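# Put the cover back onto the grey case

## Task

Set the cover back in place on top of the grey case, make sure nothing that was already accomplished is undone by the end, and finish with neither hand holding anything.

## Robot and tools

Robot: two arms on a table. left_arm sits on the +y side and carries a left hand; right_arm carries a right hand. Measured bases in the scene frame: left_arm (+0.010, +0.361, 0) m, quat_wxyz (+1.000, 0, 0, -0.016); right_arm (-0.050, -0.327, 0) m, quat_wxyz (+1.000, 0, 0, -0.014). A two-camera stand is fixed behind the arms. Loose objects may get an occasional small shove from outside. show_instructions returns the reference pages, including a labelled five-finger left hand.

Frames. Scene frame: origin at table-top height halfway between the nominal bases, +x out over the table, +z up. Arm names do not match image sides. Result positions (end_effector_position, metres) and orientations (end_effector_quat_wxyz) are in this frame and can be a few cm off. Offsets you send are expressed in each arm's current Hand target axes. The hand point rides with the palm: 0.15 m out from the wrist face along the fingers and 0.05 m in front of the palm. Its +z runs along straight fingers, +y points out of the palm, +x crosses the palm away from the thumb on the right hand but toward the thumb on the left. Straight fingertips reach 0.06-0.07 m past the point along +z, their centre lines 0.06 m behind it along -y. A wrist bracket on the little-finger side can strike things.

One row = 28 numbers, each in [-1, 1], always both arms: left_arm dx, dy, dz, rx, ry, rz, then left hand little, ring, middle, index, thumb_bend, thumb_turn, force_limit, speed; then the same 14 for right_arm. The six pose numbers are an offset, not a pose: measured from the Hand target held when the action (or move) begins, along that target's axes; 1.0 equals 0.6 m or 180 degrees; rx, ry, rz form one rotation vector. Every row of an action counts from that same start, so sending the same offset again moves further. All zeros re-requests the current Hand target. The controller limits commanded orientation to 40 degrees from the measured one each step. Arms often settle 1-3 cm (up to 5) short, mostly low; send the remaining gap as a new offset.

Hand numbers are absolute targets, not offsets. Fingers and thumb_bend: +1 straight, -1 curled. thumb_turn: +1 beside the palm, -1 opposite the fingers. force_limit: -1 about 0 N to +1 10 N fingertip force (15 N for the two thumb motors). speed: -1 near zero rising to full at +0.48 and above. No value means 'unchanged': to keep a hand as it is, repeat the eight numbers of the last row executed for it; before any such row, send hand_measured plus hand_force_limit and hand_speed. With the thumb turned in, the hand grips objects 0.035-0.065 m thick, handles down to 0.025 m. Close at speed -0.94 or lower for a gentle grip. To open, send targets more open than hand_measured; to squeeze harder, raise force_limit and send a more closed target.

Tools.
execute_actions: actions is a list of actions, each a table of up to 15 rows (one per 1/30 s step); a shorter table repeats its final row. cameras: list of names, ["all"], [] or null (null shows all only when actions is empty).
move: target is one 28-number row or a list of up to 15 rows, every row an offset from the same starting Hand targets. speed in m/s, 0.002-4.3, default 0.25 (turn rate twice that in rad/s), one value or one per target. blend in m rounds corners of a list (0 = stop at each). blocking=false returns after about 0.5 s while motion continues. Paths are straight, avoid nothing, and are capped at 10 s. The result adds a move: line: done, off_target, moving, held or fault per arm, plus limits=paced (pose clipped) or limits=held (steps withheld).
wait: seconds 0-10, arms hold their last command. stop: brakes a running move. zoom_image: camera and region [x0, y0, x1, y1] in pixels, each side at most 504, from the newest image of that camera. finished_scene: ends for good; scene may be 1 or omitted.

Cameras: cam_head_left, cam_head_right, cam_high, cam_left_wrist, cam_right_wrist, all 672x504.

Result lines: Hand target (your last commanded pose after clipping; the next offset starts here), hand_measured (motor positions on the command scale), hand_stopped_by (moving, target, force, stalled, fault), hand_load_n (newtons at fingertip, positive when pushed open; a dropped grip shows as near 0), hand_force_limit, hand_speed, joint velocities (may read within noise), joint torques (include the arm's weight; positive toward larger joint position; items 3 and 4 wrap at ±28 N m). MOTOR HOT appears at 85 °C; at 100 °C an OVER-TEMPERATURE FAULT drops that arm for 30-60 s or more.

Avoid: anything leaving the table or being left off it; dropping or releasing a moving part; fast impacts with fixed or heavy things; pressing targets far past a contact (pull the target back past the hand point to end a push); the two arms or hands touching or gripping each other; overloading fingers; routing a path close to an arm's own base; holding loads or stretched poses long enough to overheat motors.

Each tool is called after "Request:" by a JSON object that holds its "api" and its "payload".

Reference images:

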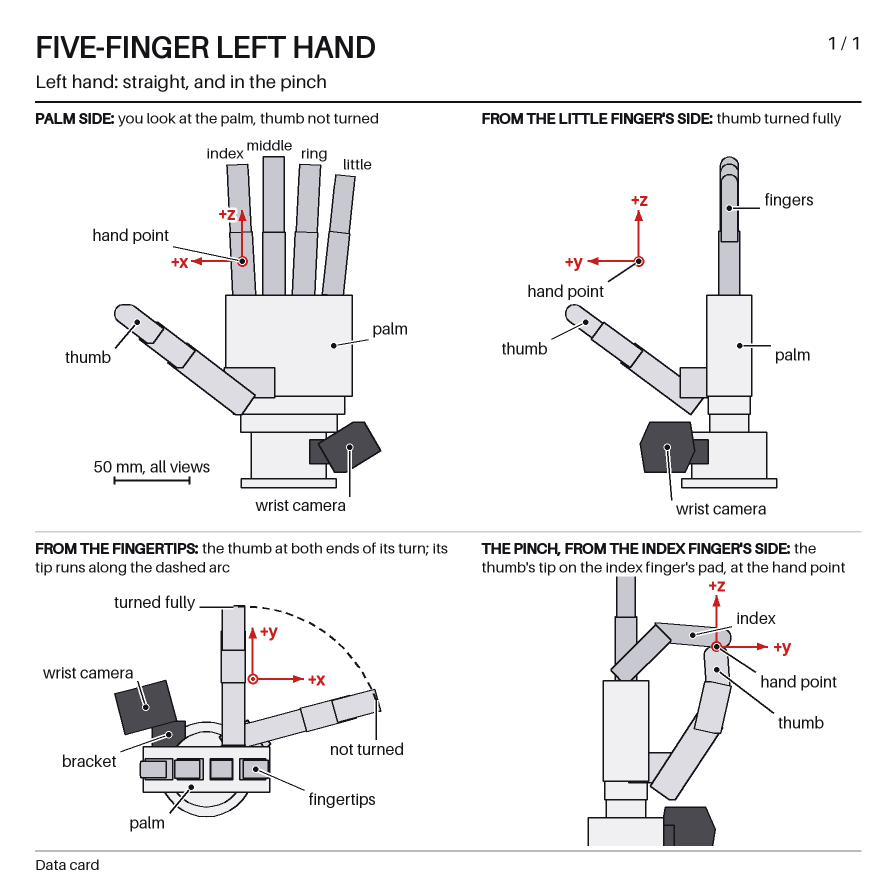

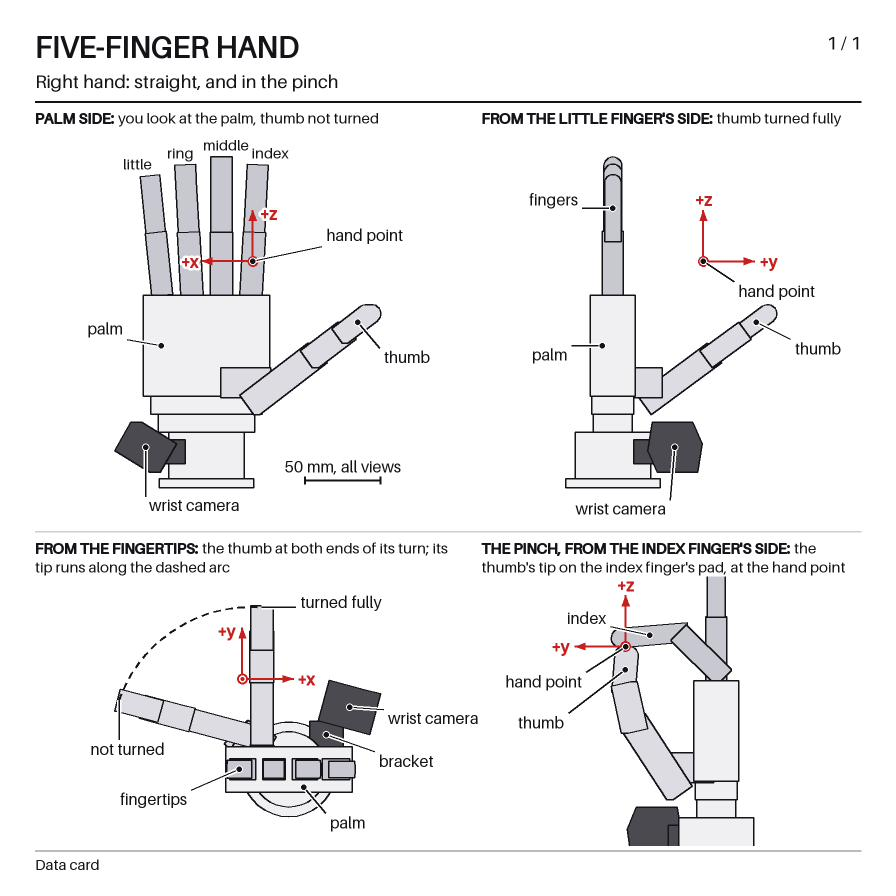

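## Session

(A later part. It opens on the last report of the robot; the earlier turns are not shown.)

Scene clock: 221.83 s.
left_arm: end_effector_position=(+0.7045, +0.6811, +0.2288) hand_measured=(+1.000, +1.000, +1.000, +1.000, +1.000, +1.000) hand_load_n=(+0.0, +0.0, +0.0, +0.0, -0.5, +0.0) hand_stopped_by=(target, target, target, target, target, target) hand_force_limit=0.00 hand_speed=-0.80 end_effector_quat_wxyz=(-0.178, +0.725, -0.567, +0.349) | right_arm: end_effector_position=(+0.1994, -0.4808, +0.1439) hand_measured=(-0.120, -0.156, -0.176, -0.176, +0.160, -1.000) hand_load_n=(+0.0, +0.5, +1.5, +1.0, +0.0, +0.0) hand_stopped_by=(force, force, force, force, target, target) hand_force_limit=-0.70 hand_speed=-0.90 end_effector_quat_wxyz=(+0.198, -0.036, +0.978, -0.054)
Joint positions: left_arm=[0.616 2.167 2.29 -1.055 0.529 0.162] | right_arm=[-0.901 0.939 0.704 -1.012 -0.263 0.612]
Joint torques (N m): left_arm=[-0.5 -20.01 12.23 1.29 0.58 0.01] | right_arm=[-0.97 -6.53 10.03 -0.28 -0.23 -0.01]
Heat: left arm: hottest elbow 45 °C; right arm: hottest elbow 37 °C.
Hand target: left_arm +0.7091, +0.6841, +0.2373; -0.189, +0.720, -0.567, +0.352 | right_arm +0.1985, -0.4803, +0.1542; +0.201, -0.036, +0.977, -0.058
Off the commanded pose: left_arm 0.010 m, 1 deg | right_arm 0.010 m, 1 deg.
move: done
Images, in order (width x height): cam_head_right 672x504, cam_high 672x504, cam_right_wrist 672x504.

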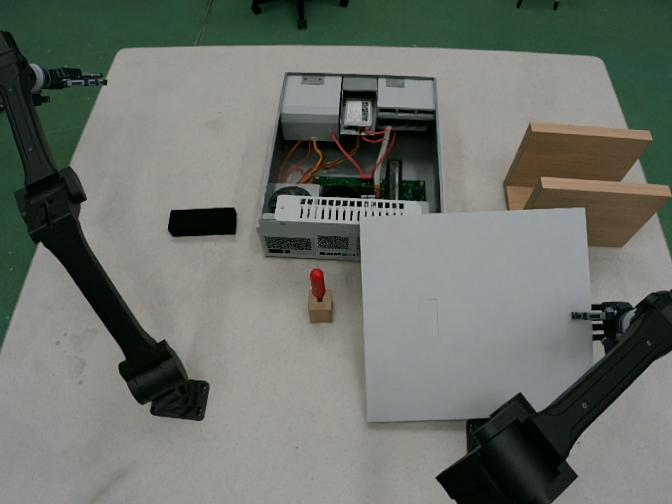

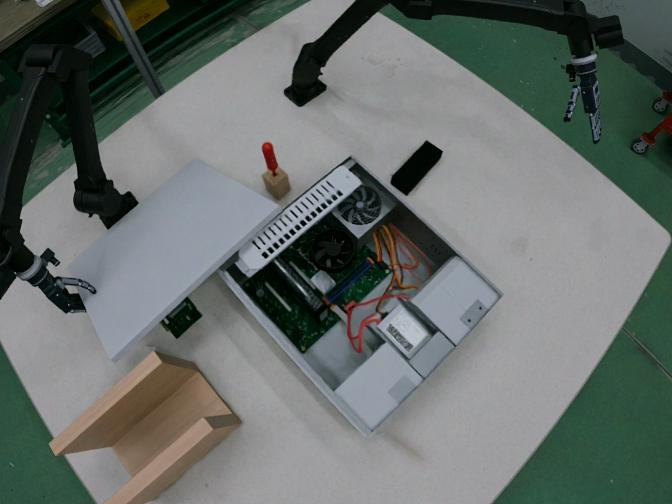

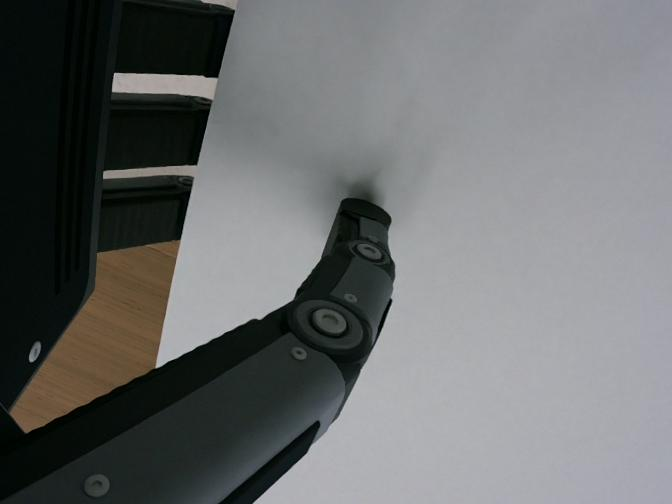

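Request:
{"api": "move", "payload": {"target": [0,0,0,0,0,0, 1,1,1,1,1,1,0,-0.8, 0,0.0167,0,0,0,0, -0.5,-0.5,-0.5,-0.5,0.16,-1,-0.7,-0.9], "speed": 0.05, "cameras": ["cam_right_wrist"]}}

Scene clock: 223.27 s.
left_arm: end_effector_position=(+0.7045, +0.6811, +0.2288) hand_measured=(+1.000, +1.000, +1.000, +1.000, +1.000, +1.000) hand_load_n=(+0.0, +0.0, +0.0, +0.0, +0.0, +0.0) hand_stopped_by=(target, target, target, target, target, target) hand_force_limit=0.00 hand_speed=-0.80 end_effector_quat_wxyz=(-0.178, +0.725, -0.567, +0.349) | right_arm: end_effector_position=(+0.1993, -0.4786, +0.1495) hand_measured=(-0.120, -0.156, -0.176, -0.176, +0.160, -1.000) hand_load_n=(+0.0, +0.5, +1.0, +0.5, +0.0, +0.0) hand_stopped_by=(force, force, force, force, target, target) hand_force_limit=-0.70 hand_speed=-0.90 end_effector_quat_wxyz=(+0.201, -0.034, +0.977, -0.062)
Joint positions: left_arm=[0.616 2.167 2.29 -1.055 0.529 0.162] | right_arm=[-0.892 0.914 0.704 -1.018 -0.253 0.625]
Joint torques (N m): left_arm=[-0.56 -20.42 11.88 1.31 0.49 -0.03] | right_arm=[0.09 -6.42 8.76 -0.14 -0.3 0.08]
Heat: left arm: hottest elbow 45 °C; right arm: hottest elbow 37 °C.
Hand target: left_arm +0.7091, +0.6841, +0.2373; -0.189, +0.720, -0.567, +0.352 | right_arm +0.1981, -0.4704, +0.1529; +0.201, -0.036, +0.977, -0.058
Off the commanded pose: left_arm 0.010 m, 1 deg | right_arm 0.009 m, 0 deg.
move: done
Images, in order (width x height): cam_right_wrist 672x504.

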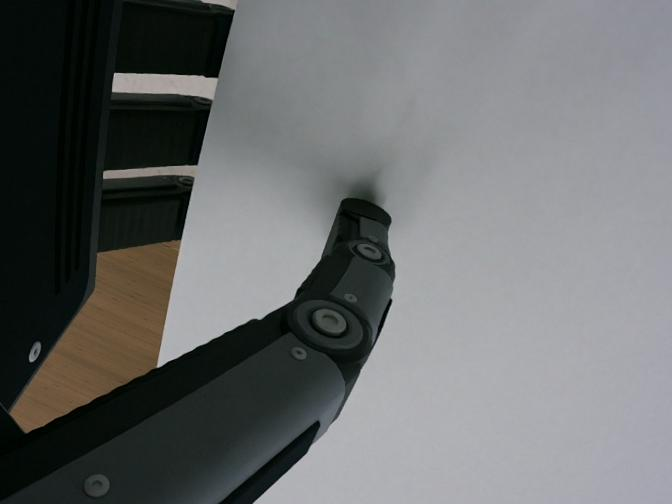

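Request:
{"api": "move", "payload": {"target": [0,0,0,0,0,0, 1,1,1,1,1,1,0,-0.8, 0,0,0,0,0,0, -0.5,-0.5,-0.5,-0.5,-0.2,-1,-0.6,-0.9], "speed": 0.05, "cameras": ["cam_right_wrist"]}}

Scene clock: 224.93 s.
left_arm: end_effector_position=(+0.7045, +0.6811, +0.2288) hand_measured=(+1.000, +1.000, +1.000, +1.000, +1.000, +1.000) hand_load_n=(+0.0, -0.5, +0.0, +0.0, +0.0, -0.5) hand_stopped_by=(target, target, target, target, target, target) hand_force_limit=0.00 hand_speed=-0.80 end_effector_quat_wxyz=(-0.178, +0.725, -0.567, +0.349) | right_arm: end_effector_position=(+0.1993, -0.4786, +0.1495) hand_measured=(-0.120, -0.156, -0.176, -0.176, +0.014, -1.000) hand_load_n=(+0.0, +1.0, +1.5, +1.0, +3.0, +0.0) hand_stopped_by=(force, force, force, force, force, target) hand_force_limit=-0.60 hand_speed=-0.90 end_effector_quat_wxyz=(+0.201, -0.034, +0.977, -0.062)
Joint positions: left_arm=[0.616 2.167 2.29 -1.055 0.529 0.162] | right_arm=[-0.892 0.914 0.704 -1.018 -0.253 0.626]
Joint torques (N m): left_arm=[-0.26 -19.84 11.92 1.52 0.47 0.02] | right_arm=[0.03 -6.36 8.76 -0.14 -0.3 0.08]
Heat: left arm: hottest elbow 45 °C; right arm: hottest elbow 37 °C.
Hand target: left_arm +0.7091, +0.6841, +0.2373; -0.189, +0.720, -0.567, +0.352 | right_arm +0.1981, -0.4704, +0.1529; +0.201, -0.036, +0.977, -0.058
Off the commanded pose: left_arm 0.010 m, 1 deg | right_arm 0.009 m, 0 deg.
move: done
Images, in order (width x height): cam_right_wrist 672x504.

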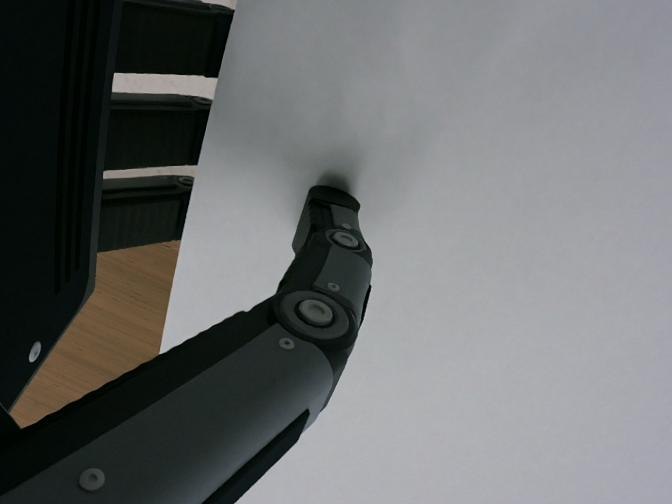

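Request:
{"api": "move", "payload": {"target": [0,0,0,0,0,0, 1,1,1,1,1,1,0,-0.8, -0.109,-0.0552,-0.0408,0.0247,-0.0097,-0.0459, -0.5,-0.5,-0.5,-0.5,-0.2,-1,-0.6,-0.9], "speed": 0.06, "cameras": ["cam_right_wrist","cam_head_right","cam_high"]}}

Scene clock: 230.00 s.
left_arm: end_effector_position=(+0.7045, +0.6811, +0.2288) hand_measured=(+1.000, +1.000, +1.000, +1.000, +1.000, +1.000) hand_load_n=(+0.0, +0.0, +0.5, +0.0, +0.0, +0.0) hand_stopped_by=(target, target, target, target, target, target) hand_force_limit=0.00 hand_speed=-0.80 end_effector_quat_wxyz=(-0.178, +0.725, -0.567, +0.349) | right_arm: end_effector_position=(+0.2300, -0.4754, +0.1661) hand_measured=(-0.120, -0.156, -0.176, -0.176, +0.014, -1.000) hand_load_n=(+2.0, +2.5, +0.5, +0.0, +2.0, +0.5) hand_stopped_by=(force, force, force, force, force, target) hand_force_limit=-0.60 hand_speed=-0.90 end_effector_quat_wxyz=(+0.189, -0.084, +0.976, -0.072)
Joint positions: left_arm=[0.616 2.167 2.29 -1.055 0.529 0.162] | right_arm=[-0.771 0.977 0.795 -1.03 -0.199 0.635]
Joint torques (N m): left_arm=[-0.09 -19.55 12.01 1.54 0.51 0.08] | right_arm=[-0.15 -5.89 15.83 0.77 0.23 -0.15]
Heat: left arm: hottest elbow 45 °C; right arm: hottest elbow 38 °C.
Hand target: left_arm +0.7091, +0.6841, +0.2373; -0.189, +0.720, -0.567, +0.352 | right_arm +0.2498, -0.4946, +0.2049; +0.213, -0.099, +0.966, -0.110
Off the commanded pose: left_arm 0.010 m, 1 deg | right_arm 0.048 m, 5 deg.
move: off_target (right_arm)
Images, in order (width x height): cam_head_right 672x504, cam_high 672x504, cam_right_wrist 672x504.

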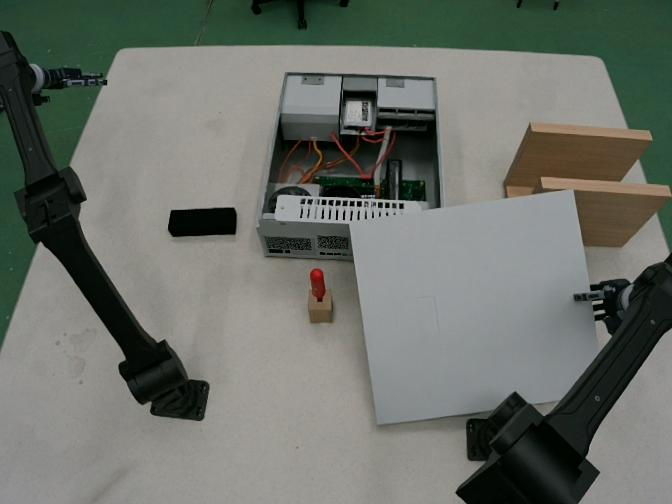

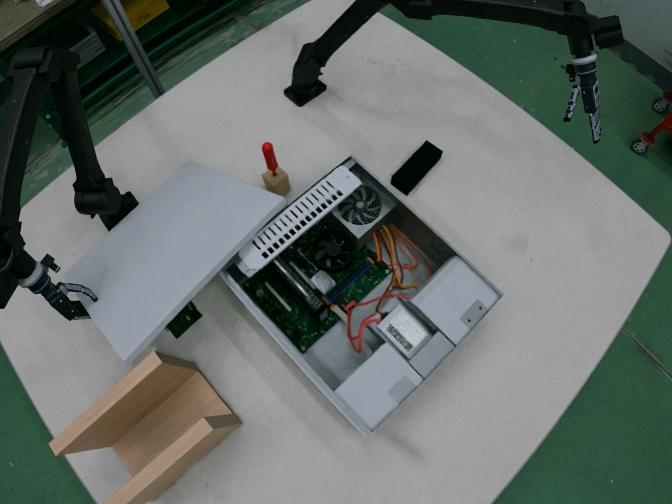

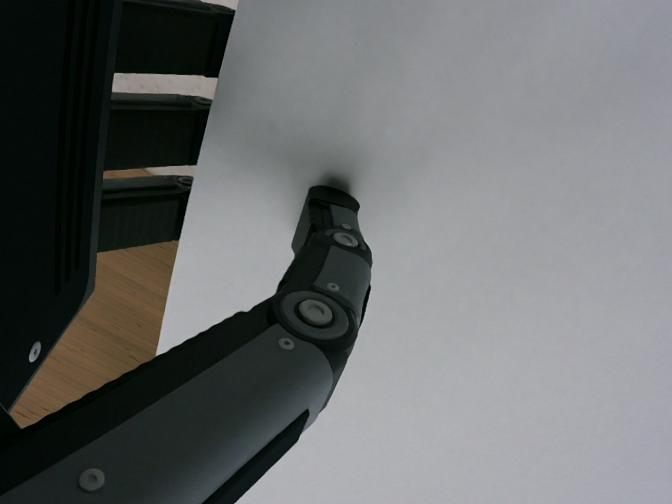

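Request:
{"api": "move", "payload": {"target": [0,0,0,0,0,0, 1,1,1,1,1,1,0,-0.8, 0.0027,0.0095,-0.0945,0.0208,0.013,0.0067, -0.5,-0.5,-0.5,-0.5,-0.2,-1,-0.6,-0.9], "speed": 0.06, "cameras": ["cam_right_wrist","cam_head_right","cam_high"]}}

Scene clock: 233.60 s.
left_arm: end_effector_position=(+0.7045, +0.6811, +0.2288) hand_measured=(+1.000, +1.000, +1.000, +1.000, +1.000, +1.000) hand_load_n=(+0.0, +0.0, +0.0, +0.0, +0.0, +0.0) hand_stopped_by=(target, target, target, target, target, target) hand_force_limit=0.00 hand_speed=-0.80 end_effector_quat_wxyz=(-0.178, +0.725, -0.567, +0.349) | right_arm: end_effector_position=(+0.2094, -0.4669, +0.2121) hand_measured=(-0.120, -0.156, -0.176, -0.176, +0.014, -1.000) hand_load_n=(+7.5, +4.5, +0.0, +0.0, +1.5, +0.0) hand_stopped_by=(force, force, force, force, force, target) hand_force_limit=-0.60 hand_speed=-0.90 end_effector_quat_wxyz=(+0.175, -0.080, +0.976, -0.106)
Joint positions: left_arm=[0.616 2.167 2.29 -1.055 0.529 0.162] | right_arm=[-0.758 0.869 0.866 -1.176 -0.127 0.647]
Joint torques (N m): left_arm=[-0.32 -19.96 12.03 1.44 0.53 0.07] | right_arm=[-0.15 -5.42 15.69 0.54 0.52 0.1]
Heat: left arm: hottest elbow 45 °C; right arm: hottest elbow 39 °C.
Hand target: left_arm +0.7091, +0.6841, +0.2373; -0.189, +0.720, -0.567, +0.352 | right_arm +0.2230, -0.4800, +0.2532; +0.197, -0.080, +0.967, -0.141
Off the commanded pose: left_arm 0.010 m, 1 deg | right_arm 0.045 m, 5 deg.
move: off_target (right_arm)
Images, in order (width x height): cam_head_right 672x504, cam_high 672x504, cam_right_wrist 672x504.

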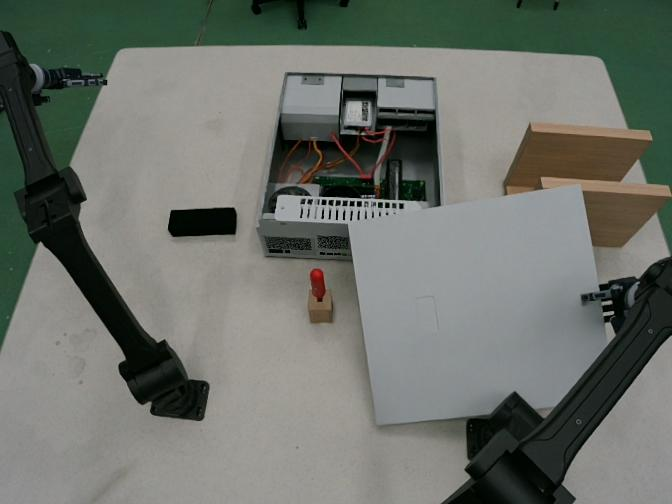

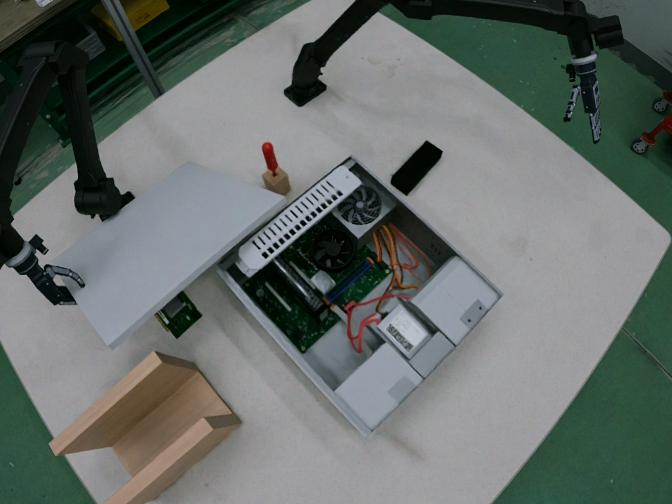

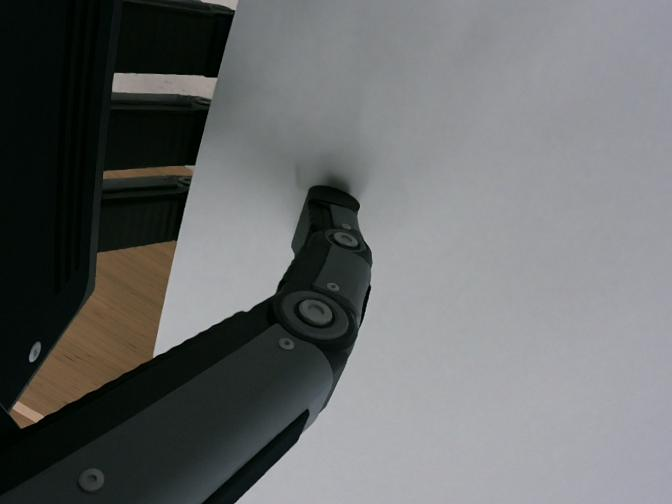

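Request:
{"api": "move", "payload": {"target": [0,0,0,0,0,0, 1,1,1,1,1,1,0,-0.8, -0.151,-0.0602,0.0538,-0.0071,-0.0228,-0.0749, -0.5,-0.5,-0.5,-0.5,-0.2,-1,-0.6,-0.9], "speed": 0.06, "cameras": ["cam_right_wrist","cam_head_right","cam_high"]}}

Scene clock: 237.73 s.
left_arm: end_effector_position=(+0.7045, +0.6811, +0.2288) hand_measured=(+1.000, +1.000, +1.000, +1.000, +1.000, +1.000) hand_load_n=(+0.0, +0.0, +0.0, +0.0, +0.0, +0.0) hand_stopped_by=(target, target, target, target, target, target) hand_force_limit=0.00 hand_speed=-0.80 end_effector_quat_wxyz=(-0.178, +0.725, -0.567, +0.349) | right_arm: end_effector_position=(+0.3036, -0.4956, +0.2389) hand_measured=(-0.120, -0.156, -0.176, -0.176, +0.014, -1.000) hand_load_n=(+0.0, +0.0, +0.0, +0.0, +0.0, +0.0) hand_stopped_by=(force, force, force, force, force, target) hand_force_limit=-0.60 hand_speed=-0.90 end_effector_quat_wxyz=(+0.189, -0.188, +0.956, -0.125)
Joint positions: left_arm=[0.616 2.167 2.29 -1.055 0.529 0.162] | right_arm=[-0.621 1.131 1.097 -1.094 -0.113 0.559]
Joint torques (N m): left_arm=[-0.15 -19.9 12.21 1.48 0.53 0.06] | right_arm=[0.03 -7.88 14.16 1.48 -0.23 -0.11]
Heat: left arm: hottest elbow 45 °C; right arm: hottest elbow 40 °C.
Hand target: left_arm +0.7091, +0.6841, +0.2373; -0.189, +0.720, -0.567, +0.352 | right_arm +0.3220, -0.5031, +0.2681; +0.213, -0.199, +0.945, -0.149
Off the commanded pose: left_arm 0.010 m, 1 deg | right_arm 0.035 m, 4 deg.
move: off_target (right_arm)
Images, in order (width x height): cam_head_right 672x504, cam_high 672x504, cam_right_wrist 672x504.

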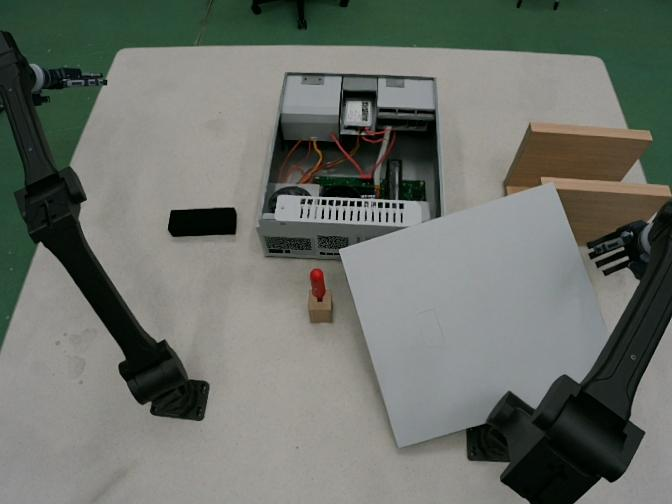

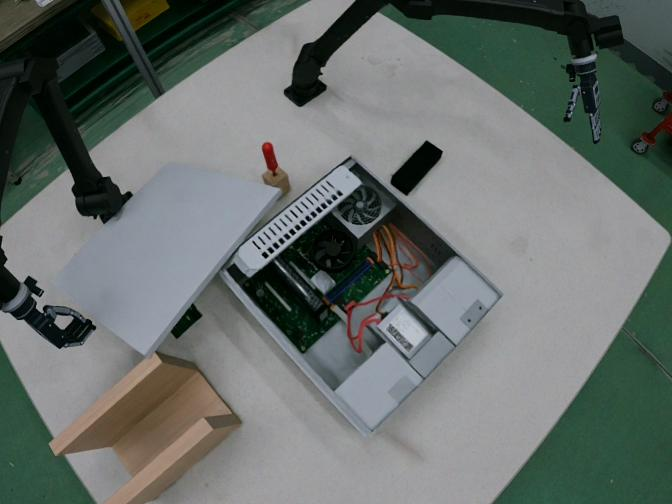

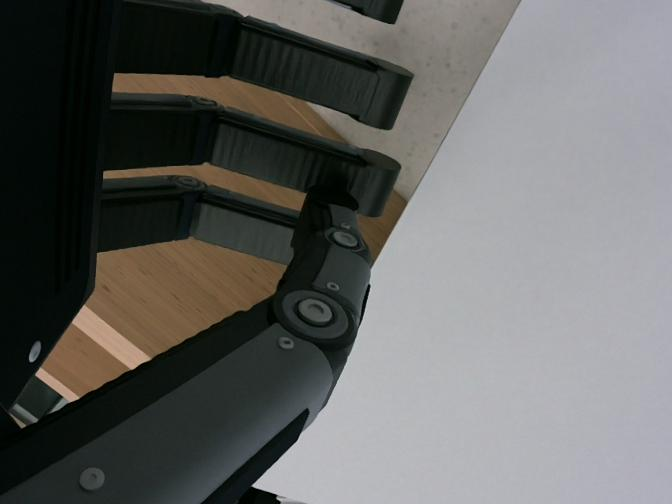

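Request:
{"api": "wait", "payload": {"seconds": 0.1, "cameras": ["cam_head_left"]}}

Request:
{"api": "zoom_image", "payload": {"camera": "cam_head_left", "region": [300, 150, 660, 470]}}

Scene clock: 238.37 s.
left_arm: end_effector_position=(+0.7045, +0.6811, +0.2288) hand_measured=(+1.000, +1.000, +1.000, +1.000, +1.000, +1.000) hand_load_n=(+0.0, +0.0, +0.0, +0.0, +0.0, +0.0) hand_stopped_by=(target, target, target, target, target, target) hand_force_limit=0.00 hand_speed=-0.80 end_effector_quat_wxyz=(-0.178, +0.725, -0.567, +0.349) | right_arm: end_effector_position=(+0.3036, -0.4956, +0.2389) hand_measured=(-0.120, -0.156, -0.176, -0.176, +0.014, -1.000) hand_load_n=(+0.0, +0.0, +0.0, +0.0, +0.0, +0.0) hand_stopped_by=(force, force, force, force, force, target) hand_force_limit=-0.60 hand_speed=-0.90 end_effector_quat_wxyz=(+0.189, -0.188, +0.956, -0.125)
Joint positions: left_arm=[0.616 2.167 2.29 -1.055 0.529 0.162] | right_arm=[-0.621 1.131 1.097 -1.094 -0.113 0.559]
Joint torques (N m): left_arm=[0.15 -20.48 11.95 1.26 0.49 0.04] | right_arm=[-0.03 -7.82 14.13 1.44 -0.24 -0.11]
Heat: left arm: hottest elbow 45 °C; right arm: hottest elbow 41 °C.
Hand target: left_arm +0.7091, +0.6841, +0.2373; -0.189, +0.720, -0.567, +0.352 | right_arm +0.3220, -0.5031, +0.2681; +0.213, -0.199, +0.945, -0.149
Off the commanded pose: left_arm 0.010 m, 1 deg | right_arm 0.035 m, 4 deg.
wait: 0.10 s; at rest from the start
Images, in order (width x height): cam_head_left 672x504.

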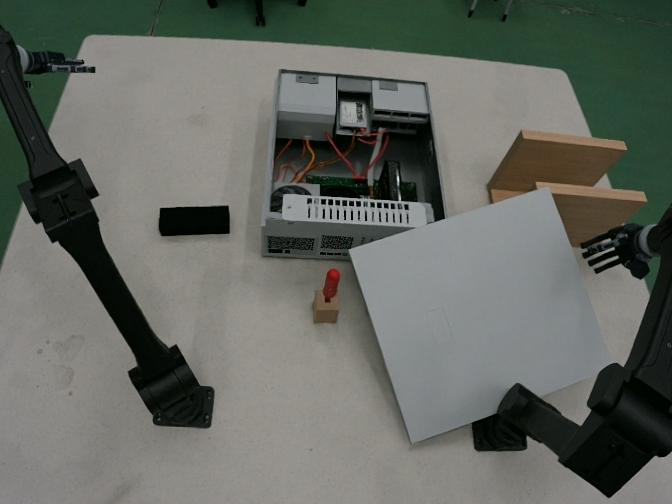

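Scaled by 1.400 from the camera's 672x504 image, which has a finer 960x720 frame.

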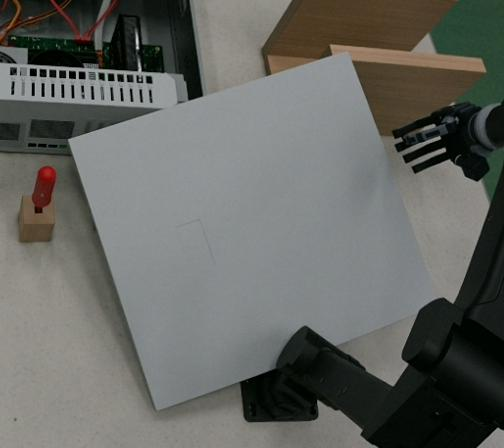

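Request:
{"api": "move", "payload": {"target": [0,0,0,0,0,0, 1,1,1,1,1,1,0,-0.8, 0,-0.105,-0.152,0,0,0, 0.5,0.5,0.5,0.5,1,-1,0,0], "speed": 0.12, "cameras": ["cam_head_left","cam_right_wrist"]}}

Scene clock: 268.27 s.
left_arm: end_effector_position=(+0.7045, +0.6811, +0.2288) hand_measured=(+1.000, +1.000, +1.000, +1.000, +1.000, +1.000) hand_load_n=(+0.0, +0.0, +0.0, +0.0, +0.0, +0.0) hand_stopped_by=(target, target, target, target, target, target) hand_force_limit=0.00 hand_speed=-0.80 end_effector_quat_wxyz=(-0.178, +0.725, -0.567, +0.349) | right_arm: end_effector_position=(+0.2949, -0.5302, +0.3438) hand_measured=(+0.500, +0.500, +0.500, +0.500, +1.000, -1.000) hand_load_n=(+0.0, +0.0, +0.0, +0.0, +0.0, +0.0) hand_stopped_by=(target, target, target, target, target, target) hand_force_limit=0.00 hand_speed=0.00 end_effector_quat_wxyz=(+0.199, -0.196, +0.952, -0.128)
Joint positions: left_arm=[0.616 2.167 2.29 -1.055 0.529 0.162] | right_arm=[-0.721 1.191 1.414 -1.346 -0.172 0.456]
Joint torques (N m): left_arm=[-0.21 -19.96 11.96 1.59 0.54 0.08] | right_arm=[-1.61 -8.18 14.08 0.62 -0.28 -0.17]
Heat: left arm: hottest elbow 45 °C; right arm: hottest elbow 44 °C.
Hand target: left_arm +0.7091, +0.6841, +0.2373; -0.189, +0.720, -0.567, +0.352 | right_arm +0.2996, -0.5403, +0.3702; +0.213, -0.199, +0.945, -0.149
Off the commanded pose: left_arm 0.010 m, 1 deg | right_arm 0.029 m, 3 deg.
move: off_target (right_arm)
Images, in order (width x height): cam_head_left 672x504, cam_right_wrist 672x504.

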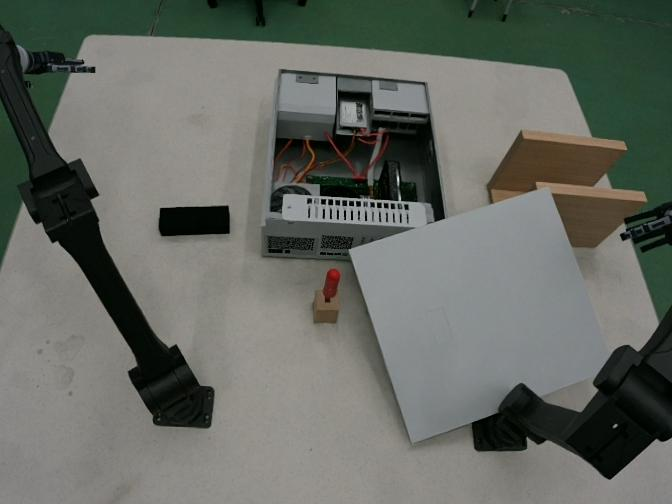

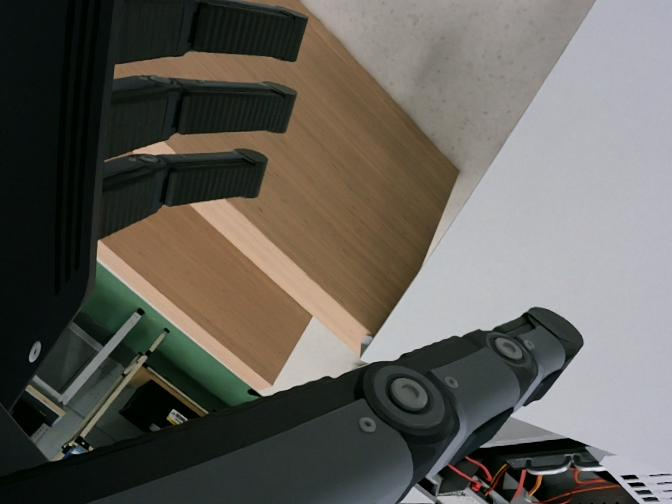

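Request:
{"api": "move", "payload": {"target": [[0,0,0,0,0,0, 1,1,1,1,1,1,0,-0.8, -0.211,0.0528,-0.0545,-0.0494,0.0264,-0.1779, 0.5,0.5,0.5,0.5,1,-1,0,0],[0,0,0,0,0,0, 1,1,1,1,1,1,0,-0.8, -0.4817,0.2833,0.0512,-0.1236,0.0660,-0.4448, 0.5,0.5,0.5,0.5,1,-1,0,0]], "speed": 0.2, "blend": 0.05, "cameras": ["cam_head_left","cam_right_wrist","cam_high"]}}

Scene clock: 274.20 s.
left_arm: end_effector_position=(+0.7045, +0.6811, +0.2288) hand_measured=(+1.000, +1.000, +1.000, +1.000, +1.000, +1.000) hand_load_n=(+0.0, +0.0, +0.0, +0.0, +0.0, -0.5) hand_stopped_by=(target, target, target, target, target, target) hand_force_limit=0.00 hand_speed=-0.80 end_effector_quat_wxyz=(-0.178, +0.725, -0.567, +0.349) | right_arm: end_effector_position=(+0.4939, -0.2722, +0.3595) hand_measured=(+0.500, +0.500, +0.500, +0.500, +1.000, -1.000) hand_load_n=(+0.0, +0.0, +0.0, +0.0, +0.0, +0.0) hand_stopped_by=(target, target, target, target, target, target) hand_force_limit=0.00 hand_speed=0.00 end_effector_quat_wxyz=(-0.025, +0.769, -0.613, +0.180)
Joint positions: left_arm=[0.616 2.167 2.29 -1.055 0.529 0.162] | right_arm=[0.166 1.819 2.234 -1.695 0.225 -0.12]
Joint torques (N m): left_arm=[-0.91 -19.66 12.1 1.24 0.51 0.01] | right_arm=[-0.5 -16.21 13.01 0.32 0.32 -0.17]
Heat: left arm: hottest elbow 45 °C; right arm: hottest elbow 45 °C.
Hand target: left_arm +0.7091, +0.6841, +0.2373; -0.189, +0.720, -0.567, +0.352 | right_arm +0.5003, -0.2699, +0.3802; +0.062, +0.775, -0.622, +0.098
Off the commanded pose: left_arm 0.010 m, 1 deg | right_arm 0.022 m, 14 deg.
joint sent to its limit (right arm) — joint 4 (wrist pitch), lower limit. The joint targets are off in orientation, not in position.
move: off_target (right_arm)
Images, in order (width x height): cam_head_left 672x504, cam_high 672x504, cam_right_wrist 672x504.

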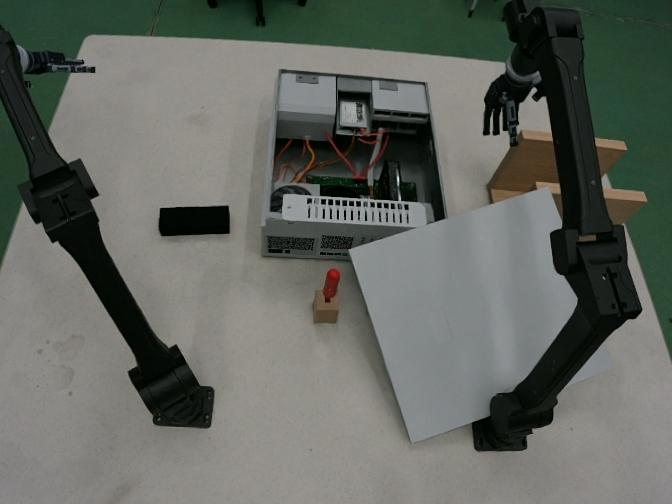

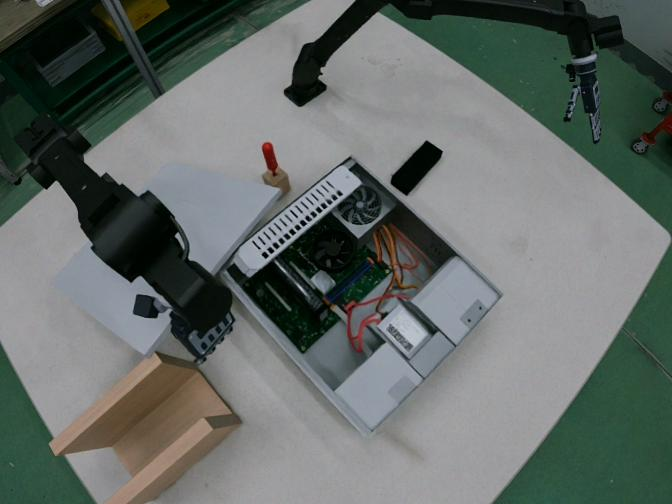

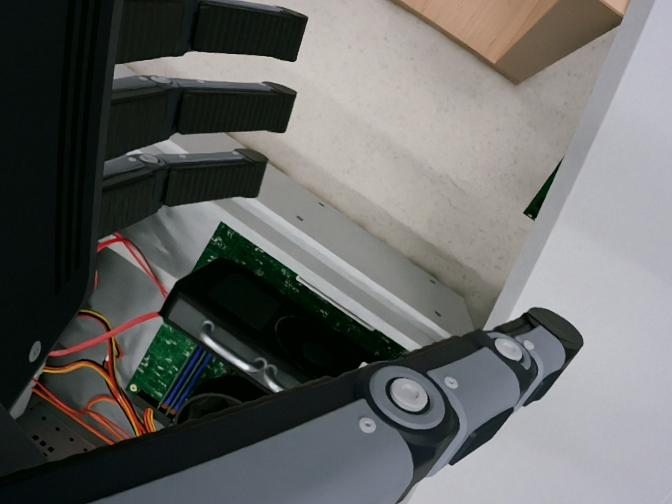

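Request:
{"api": "move", "payload": {"target": [0,0,0,0,0,0, 1,1,1,1,1,1,0,-0.8, -0.0668,-0.0437,0.2673,0,0,0, 0.5,0.5,0.5,0.5,1,-1,0,0], "speed": 0.15, "cameras": ["cam_head_left","cam_right_wrist"]}}

Scene clock: 278.50 s.
left_arm: end_effector_position=(+0.7045, +0.6811, +0.2288) hand_measured=(+1.000, +1.000, +1.000, +1.000, +1.000, +1.000) hand_load_n=(+0.0, +0.0, +0.0, +0.0, +0.0, +0.0) hand_stopped_by=(target, target, target, target, target, target) hand_force_limit=0.00 hand_speed=-0.80 end_effector_quat_wxyz=(-0.178, +0.725, -0.567, +0.349) | right_arm: end_effector_position=(+0.5275, -0.2665, +0.2136) hand_measured=(+0.500, +0.500, +0.500, +0.500, +1.000, -1.000) hand_load_n=(+0.0, +0.0, +0.0, +0.0, +0.0, +0.0) hand_stopped_by=(target, target, target, target, target, target) hand_force_limit=0.00 hand_speed=0.00 end_effector_quat_wxyz=(+0.067, +0.778, -0.618, +0.093)
Joint positions: left_arm=[0.616 2.167 2.29 -1.055 0.529 0.162] | right_arm=[0.166 2.048 2.175 -1.667 0.228 -0.093]
Joint torques (N m): left_arm=[-0.38 -19.72 11.97 1.44 0.51 0.07] | right_arm=[-0.32 -19.84 8.83 0.46 0.22 0.11]
Heat: left arm: hottest elbow 45 °C; right arm: hottest elbow 44 °C.
Hand target: left_arm +0.7091, +0.6841, +0.2373; -0.189, +0.720, -0.567, +0.352 | right_arm +0.5296, -0.2611, +0.2155; +0.062, +0.775, -0.622, +0.098
Off the commanded pose: left_arm 0.010 m, 1 deg | right_arm 0.006 m, 1 deg.
move: done
Images, in order (width x height): cam_head_left 672x504, cam_right_wrist 672x504.

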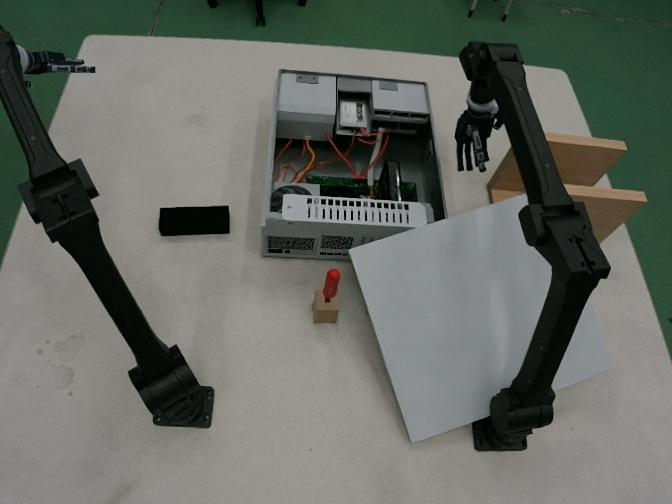

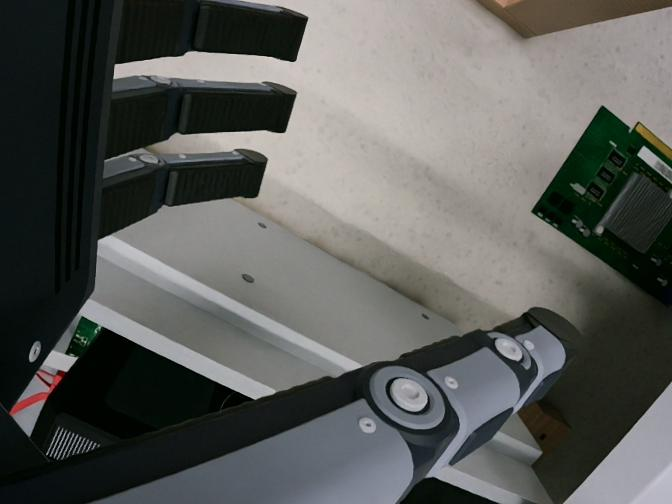

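Request:
{"api": "zoom_image", "payload": {"camera": "cam_right_wrist", "region": [420, 200, 672, 504]}}

Scaled by 1.658 from the camera's 672x504 image, which has a finer 960x720 frame.

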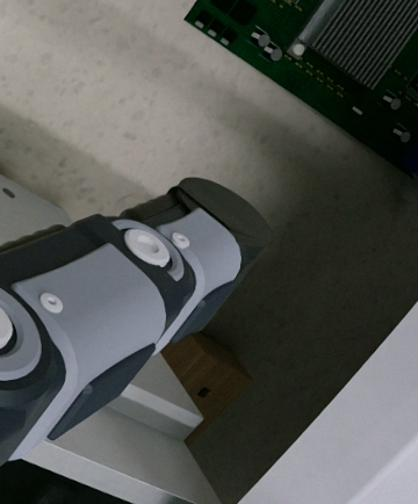

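Request:
{"api": "move", "payload": {"target": [0,0,0,0,0,0, 1,1,1,1,1,1,0,-0.8, 0.0077,0.0713,-0.049,0,0,0, 0.9,0.9,0.9,0.9,1,-1,0,0], "speed": 0.1, "cameras": ["cam_right_wrist"]}}

Scene clock: 282.10 s.
left_arm: end_effector_position=(+0.7045, +0.6811, +0.2288) hand_measured=(+1.000, +1.000, +1.000, +1.000, +1.000, +1.000) hand_load_n=(+0.0, +0.0, +0.0, +0.0, +0.0, +0.0) hand_stopped_by=(target, target, target, target, target, target) hand_force_limit=0.00 hand_speed=-0.80 end_effector_quat_wxyz=(-0.178, +0.725, -0.567, +0.349) | right_arm: end_effector_position=(+0.4865, -0.2721, +0.2433) hand_measured=(+0.900, +0.900, +0.900, +0.900, +1.000, -1.000) hand_load_n=(+0.0, +0.0, +0.0, +0.0, +0.0, +0.0) hand_stopped_by=(target, target, target, target, target, target) hand_force_limit=0.00 hand_speed=0.00 end_effector_quat_wxyz=(+0.065, +0.777, -0.619, +0.095)
Joint positions: left_arm=[0.616 2.167 2.29 -1.055 0.529 0.162] | right_arm=[0.166 1.915 2.046 -1.666 0.228 -0.093]
Joint torques (N m): left_arm=[-0.32 -19.84 11.97 1.57 0.5 0] | right_arm=[-0.44 -18.37 8.2 0.46 0.22 0.08]
Heat: left arm: hottest elbow 45 °C; right arm: hottest elbow 44 °C.
Hand target: left_arm +0.7091, +0.6841, +0.2373; -0.189, +0.720, -0.567, +0.352 | right_arm +0.4866, -0.2684, +0.2441; +0.062, +0.775, -0.622, +0.098
Off the commanded pose: left_arm 0.010 m, 1 deg | right_arm 0.004 m, 1 deg.
move: done
Images, in order (width x height): cam_right_wrist 672x504.

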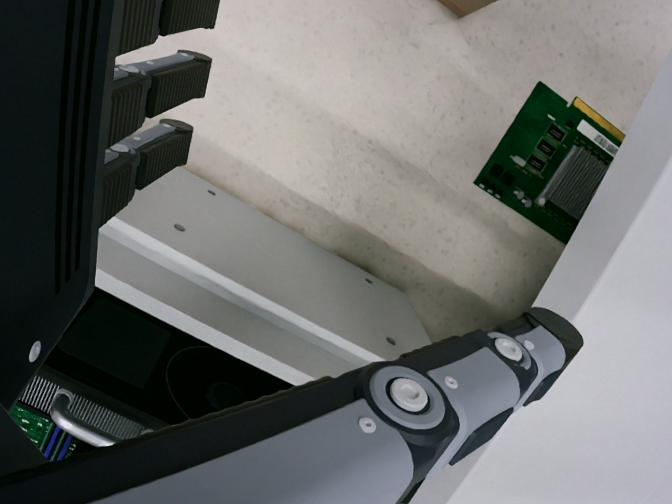

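Request:
{"api": "move", "payload": {"target": [0,0,0,0,0,0, 1,1,1,1,1,1,0,-0.8, 0.006,0.1,0.002,0.0076,-0.0009,-0.0325, 0.9,0.9,0.9,0.9,1,-1,0,0], "speed": 0.08, "cameras": ["cam_right_wrist"]}}

Scene clock: 284.83 s.
left_arm: end_effector_position=(+0.7045, +0.6811, +0.2288) hand_measured=(+1.000, +1.000, +1.000, +1.000, +1.000, +1.000) hand_load_n=(+0.0, +0.0, +0.5, +0.0, +0.0, +0.0) hand_stopped_by=(target, target, target, target, target, target) hand_force_limit=0.00 hand_speed=-0.80 end_effector_quat_wxyz=(-0.178, +0.725, -0.567, +0.349) | right_arm: end_effector_position=(+0.4295, -0.2849, +0.2380) hand_measured=(+0.900, +0.900, +0.900, +0.900, +1.000, -1.000) hand_load_n=(+0.0, +0.0, +0.0, +0.0, +0.0, +0.0) hand_stopped_by=(target, target, target, target, target, target) hand_force_limit=0.00 hand_speed=0.00 end_effector_quat_wxyz=(+0.063, +0.802, -0.586, +0.096)
Joint positions: left_arm=[0.616 2.167 2.29 -1.055 0.529 0.162] | right_arm=[0.166 1.733 1.774 -1.56 0.226 -0.177]
Joint torques (N m): left_arm=[-0.32 -19.84 12.23 1.36 0.52 0.04] | right_arm=[-0.97 -16.73 8.24 0.59 0.07 -0.19]
Heat: left arm: hottest elbow 45 °C; right arm: hottest elbow 44 °C.
Hand target: left_arm +0.7091, +0.6841, +0.2373; -0.189, +0.720, -0.567, +0.352 | right_arm +0.4290, -0.2853, +0.2422; +0.057, +0.806, -0.580, +0.101
Off the commanded pose: left_arm 0.010 m, 1 deg | right_arm 0.004 m, 1 deg.
move: done
Images, in order (width x height): cam_right_wrist 672x504.

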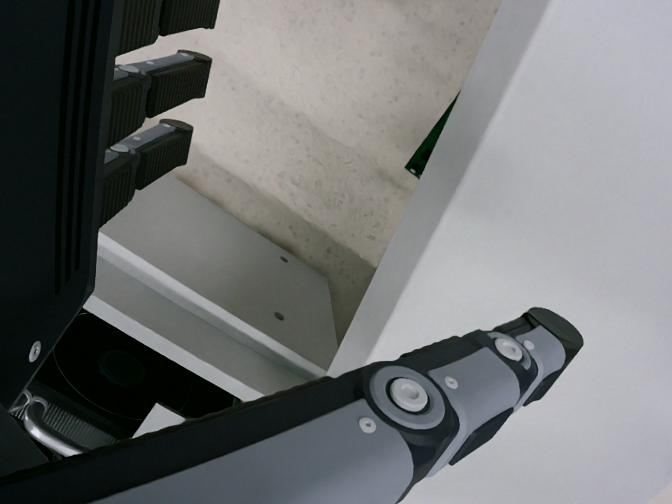

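Request:
{"api": "move", "payload": {"target": [0,0,0,0,0,0, 1,1,1,1,1,1,0,-0.8, 0.0,0.067,0.0,0,0,0, 0.9,0.9,0.9,0.9,1,-1,0,0], "speed": 0.08, "cameras": ["cam_right_wrist"]}}

Scene clock: 286.37 s.
left_arm: end_effector_position=(+0.7045, +0.6811, +0.2288) hand_measured=(+1.000, +1.000, +1.000, +1.000, +1.000, +1.000) hand_load_n=(+0.0, +0.0, +0.0, +0.0, +0.0, +0.0) hand_stopped_by=(target, target, target, target, target, target) hand_force_limit=0.00 hand_speed=-0.80 end_effector_quat_wxyz=(-0.178, +0.725, -0.567, +0.349) | right_arm: end_effector_position=(+0.3907, -0.2928, +0.2387) hand_measured=(+0.900, +0.900, +0.900, +0.900, +1.000, -1.000) hand_load_n=(+0.0, +0.0, +0.0, +0.0, +0.0, +0.0) hand_stopped_by=(target, target, target, target, target, target) hand_force_limit=0.00 hand_speed=0.00 end_effector_quat_wxyz=(+0.062, +0.806, -0.581, +0.098)
Joint positions: left_arm=[0.616 2.167 2.29 -1.055 0.529 0.162] | right_arm=[0.162 1.622 1.633 -1.524 0.225 -0.193]
Joint torques (N m): left_arm=[-0.91 -19.49 11.82 1.62 0.52 0.05] | right_arm=[-1.79 -15.03 8.28 0.65 0.07 -0.17]
Heat: left arm: hottest elbow 45 °C; right arm: hottest elbow 43 °C.
Hand target: left_arm +0.7091, +0.6841, +0.2373; -0.189, +0.720, -0.567, +0.352 | right_arm +0.3910, -0.2982, +0.2412; +0.057, +0.806, -0.580, +0.102
Off the commanded pose: left_arm 0.010 m, 1 deg | right_arm 0.006 m, 1 deg.
move: done
Images, in order (width x height): cam_right_wrist 672x504.

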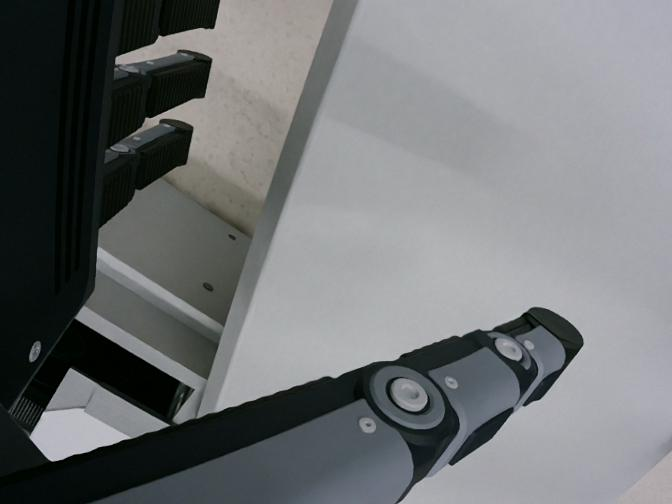

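Request:
{"api": "move", "payload": {"target": [[0,0,0,0,0,0, 1,1,1,1,1,1,0,-0.8, 0.0,0.0,0.045,0,0,0, 0.9,0.9,0.9,0.9,1,-1,0,0],[0,0,0,0,0,0, 1,1,1,1,1,1,0,-0.8, 0.0,0.028,0.047,0,0,0, 0.9,0.9,0.9,0.9,1,-1,0,0]], "speed": 0.06, "cameras": ["cam_right_wrist","cam_head_left"]}}

Scene clock: 288.87 s.
left_arm: end_effector_position=(+0.7045, +0.6811, +0.2288) hand_measured=(+1.000, +1.000, +1.000, +1.000, +1.000, +1.000) hand_load_n=(+0.0, +0.0, +0.0, +0.0, -0.5, +0.0) hand_stopped_by=(target, target, target, target, target, target) hand_force_limit=0.00 hand_speed=-0.80 end_effector_quat_wxyz=(-0.178, +0.725, -0.567, +0.349) | right_arm: end_effector_position=(+0.3778, -0.3045, +0.2106) hand_measured=(+0.900, +0.900, +0.900, +0.900, +1.000, -1.000) hand_load_n=(+0.0, +0.0, +0.0, +0.0, +0.0, +0.0) hand_stopped_by=(target, target, target, target, target, target) hand_force_limit=0.00 hand_speed=0.00 end_effector_quat_wxyz=(+0.062, +0.805, -0.581, +0.097)
Joint positions: left_arm=[0.616 2.167 2.29 -1.055 0.529 0.162] | right_arm=[0.141 1.587 1.517 -1.44 0.223 -0.213]
Joint torques (N m): left_arm=[-0.15 -19.66 12.18 1.43 0.53 0.01] | right_arm=[-1.73 -14.68 8.18 0.66 0.08 -0.16]
Heat: left arm: hottest elbow 45 °C; right arm: hottest elbow 43 °C.
Hand target: left_arm +0.7091, +0.6841, +0.2373; -0.189, +0.720, -0.567, +0.352 | right_arm +0.3777, -0.3095, +0.2132; +0.057, +0.806, -0.580, +0.101
Off the commanded pose: left_arm 0.010 m, 1 deg | right_arm 0.006 m, 1 deg.
move: done
Images, in order (width x height): cam_head_left 672x504, cam_right_wrist 672x504.

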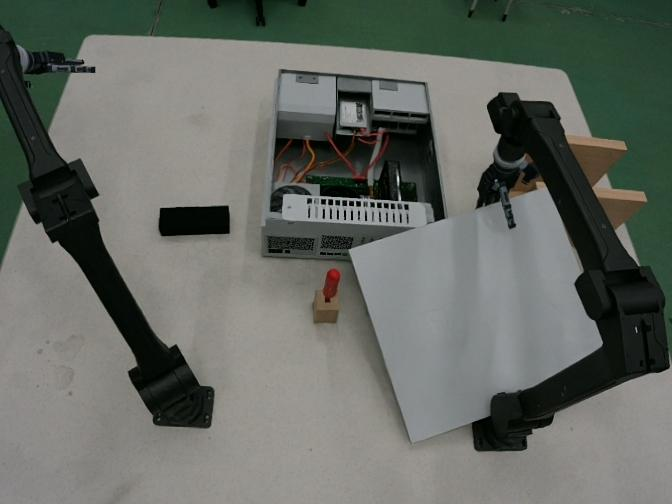

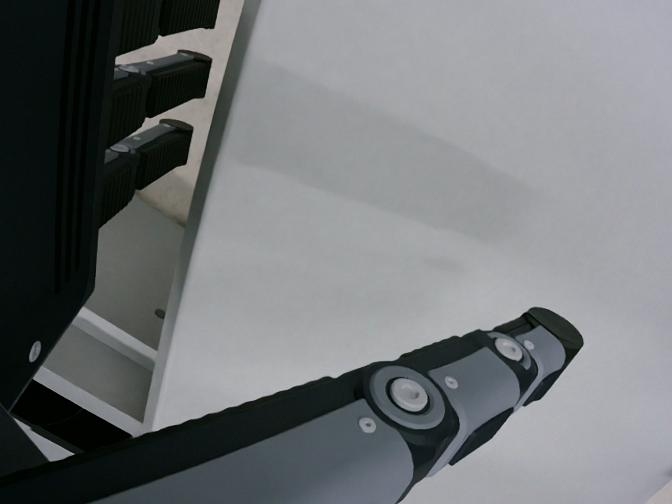

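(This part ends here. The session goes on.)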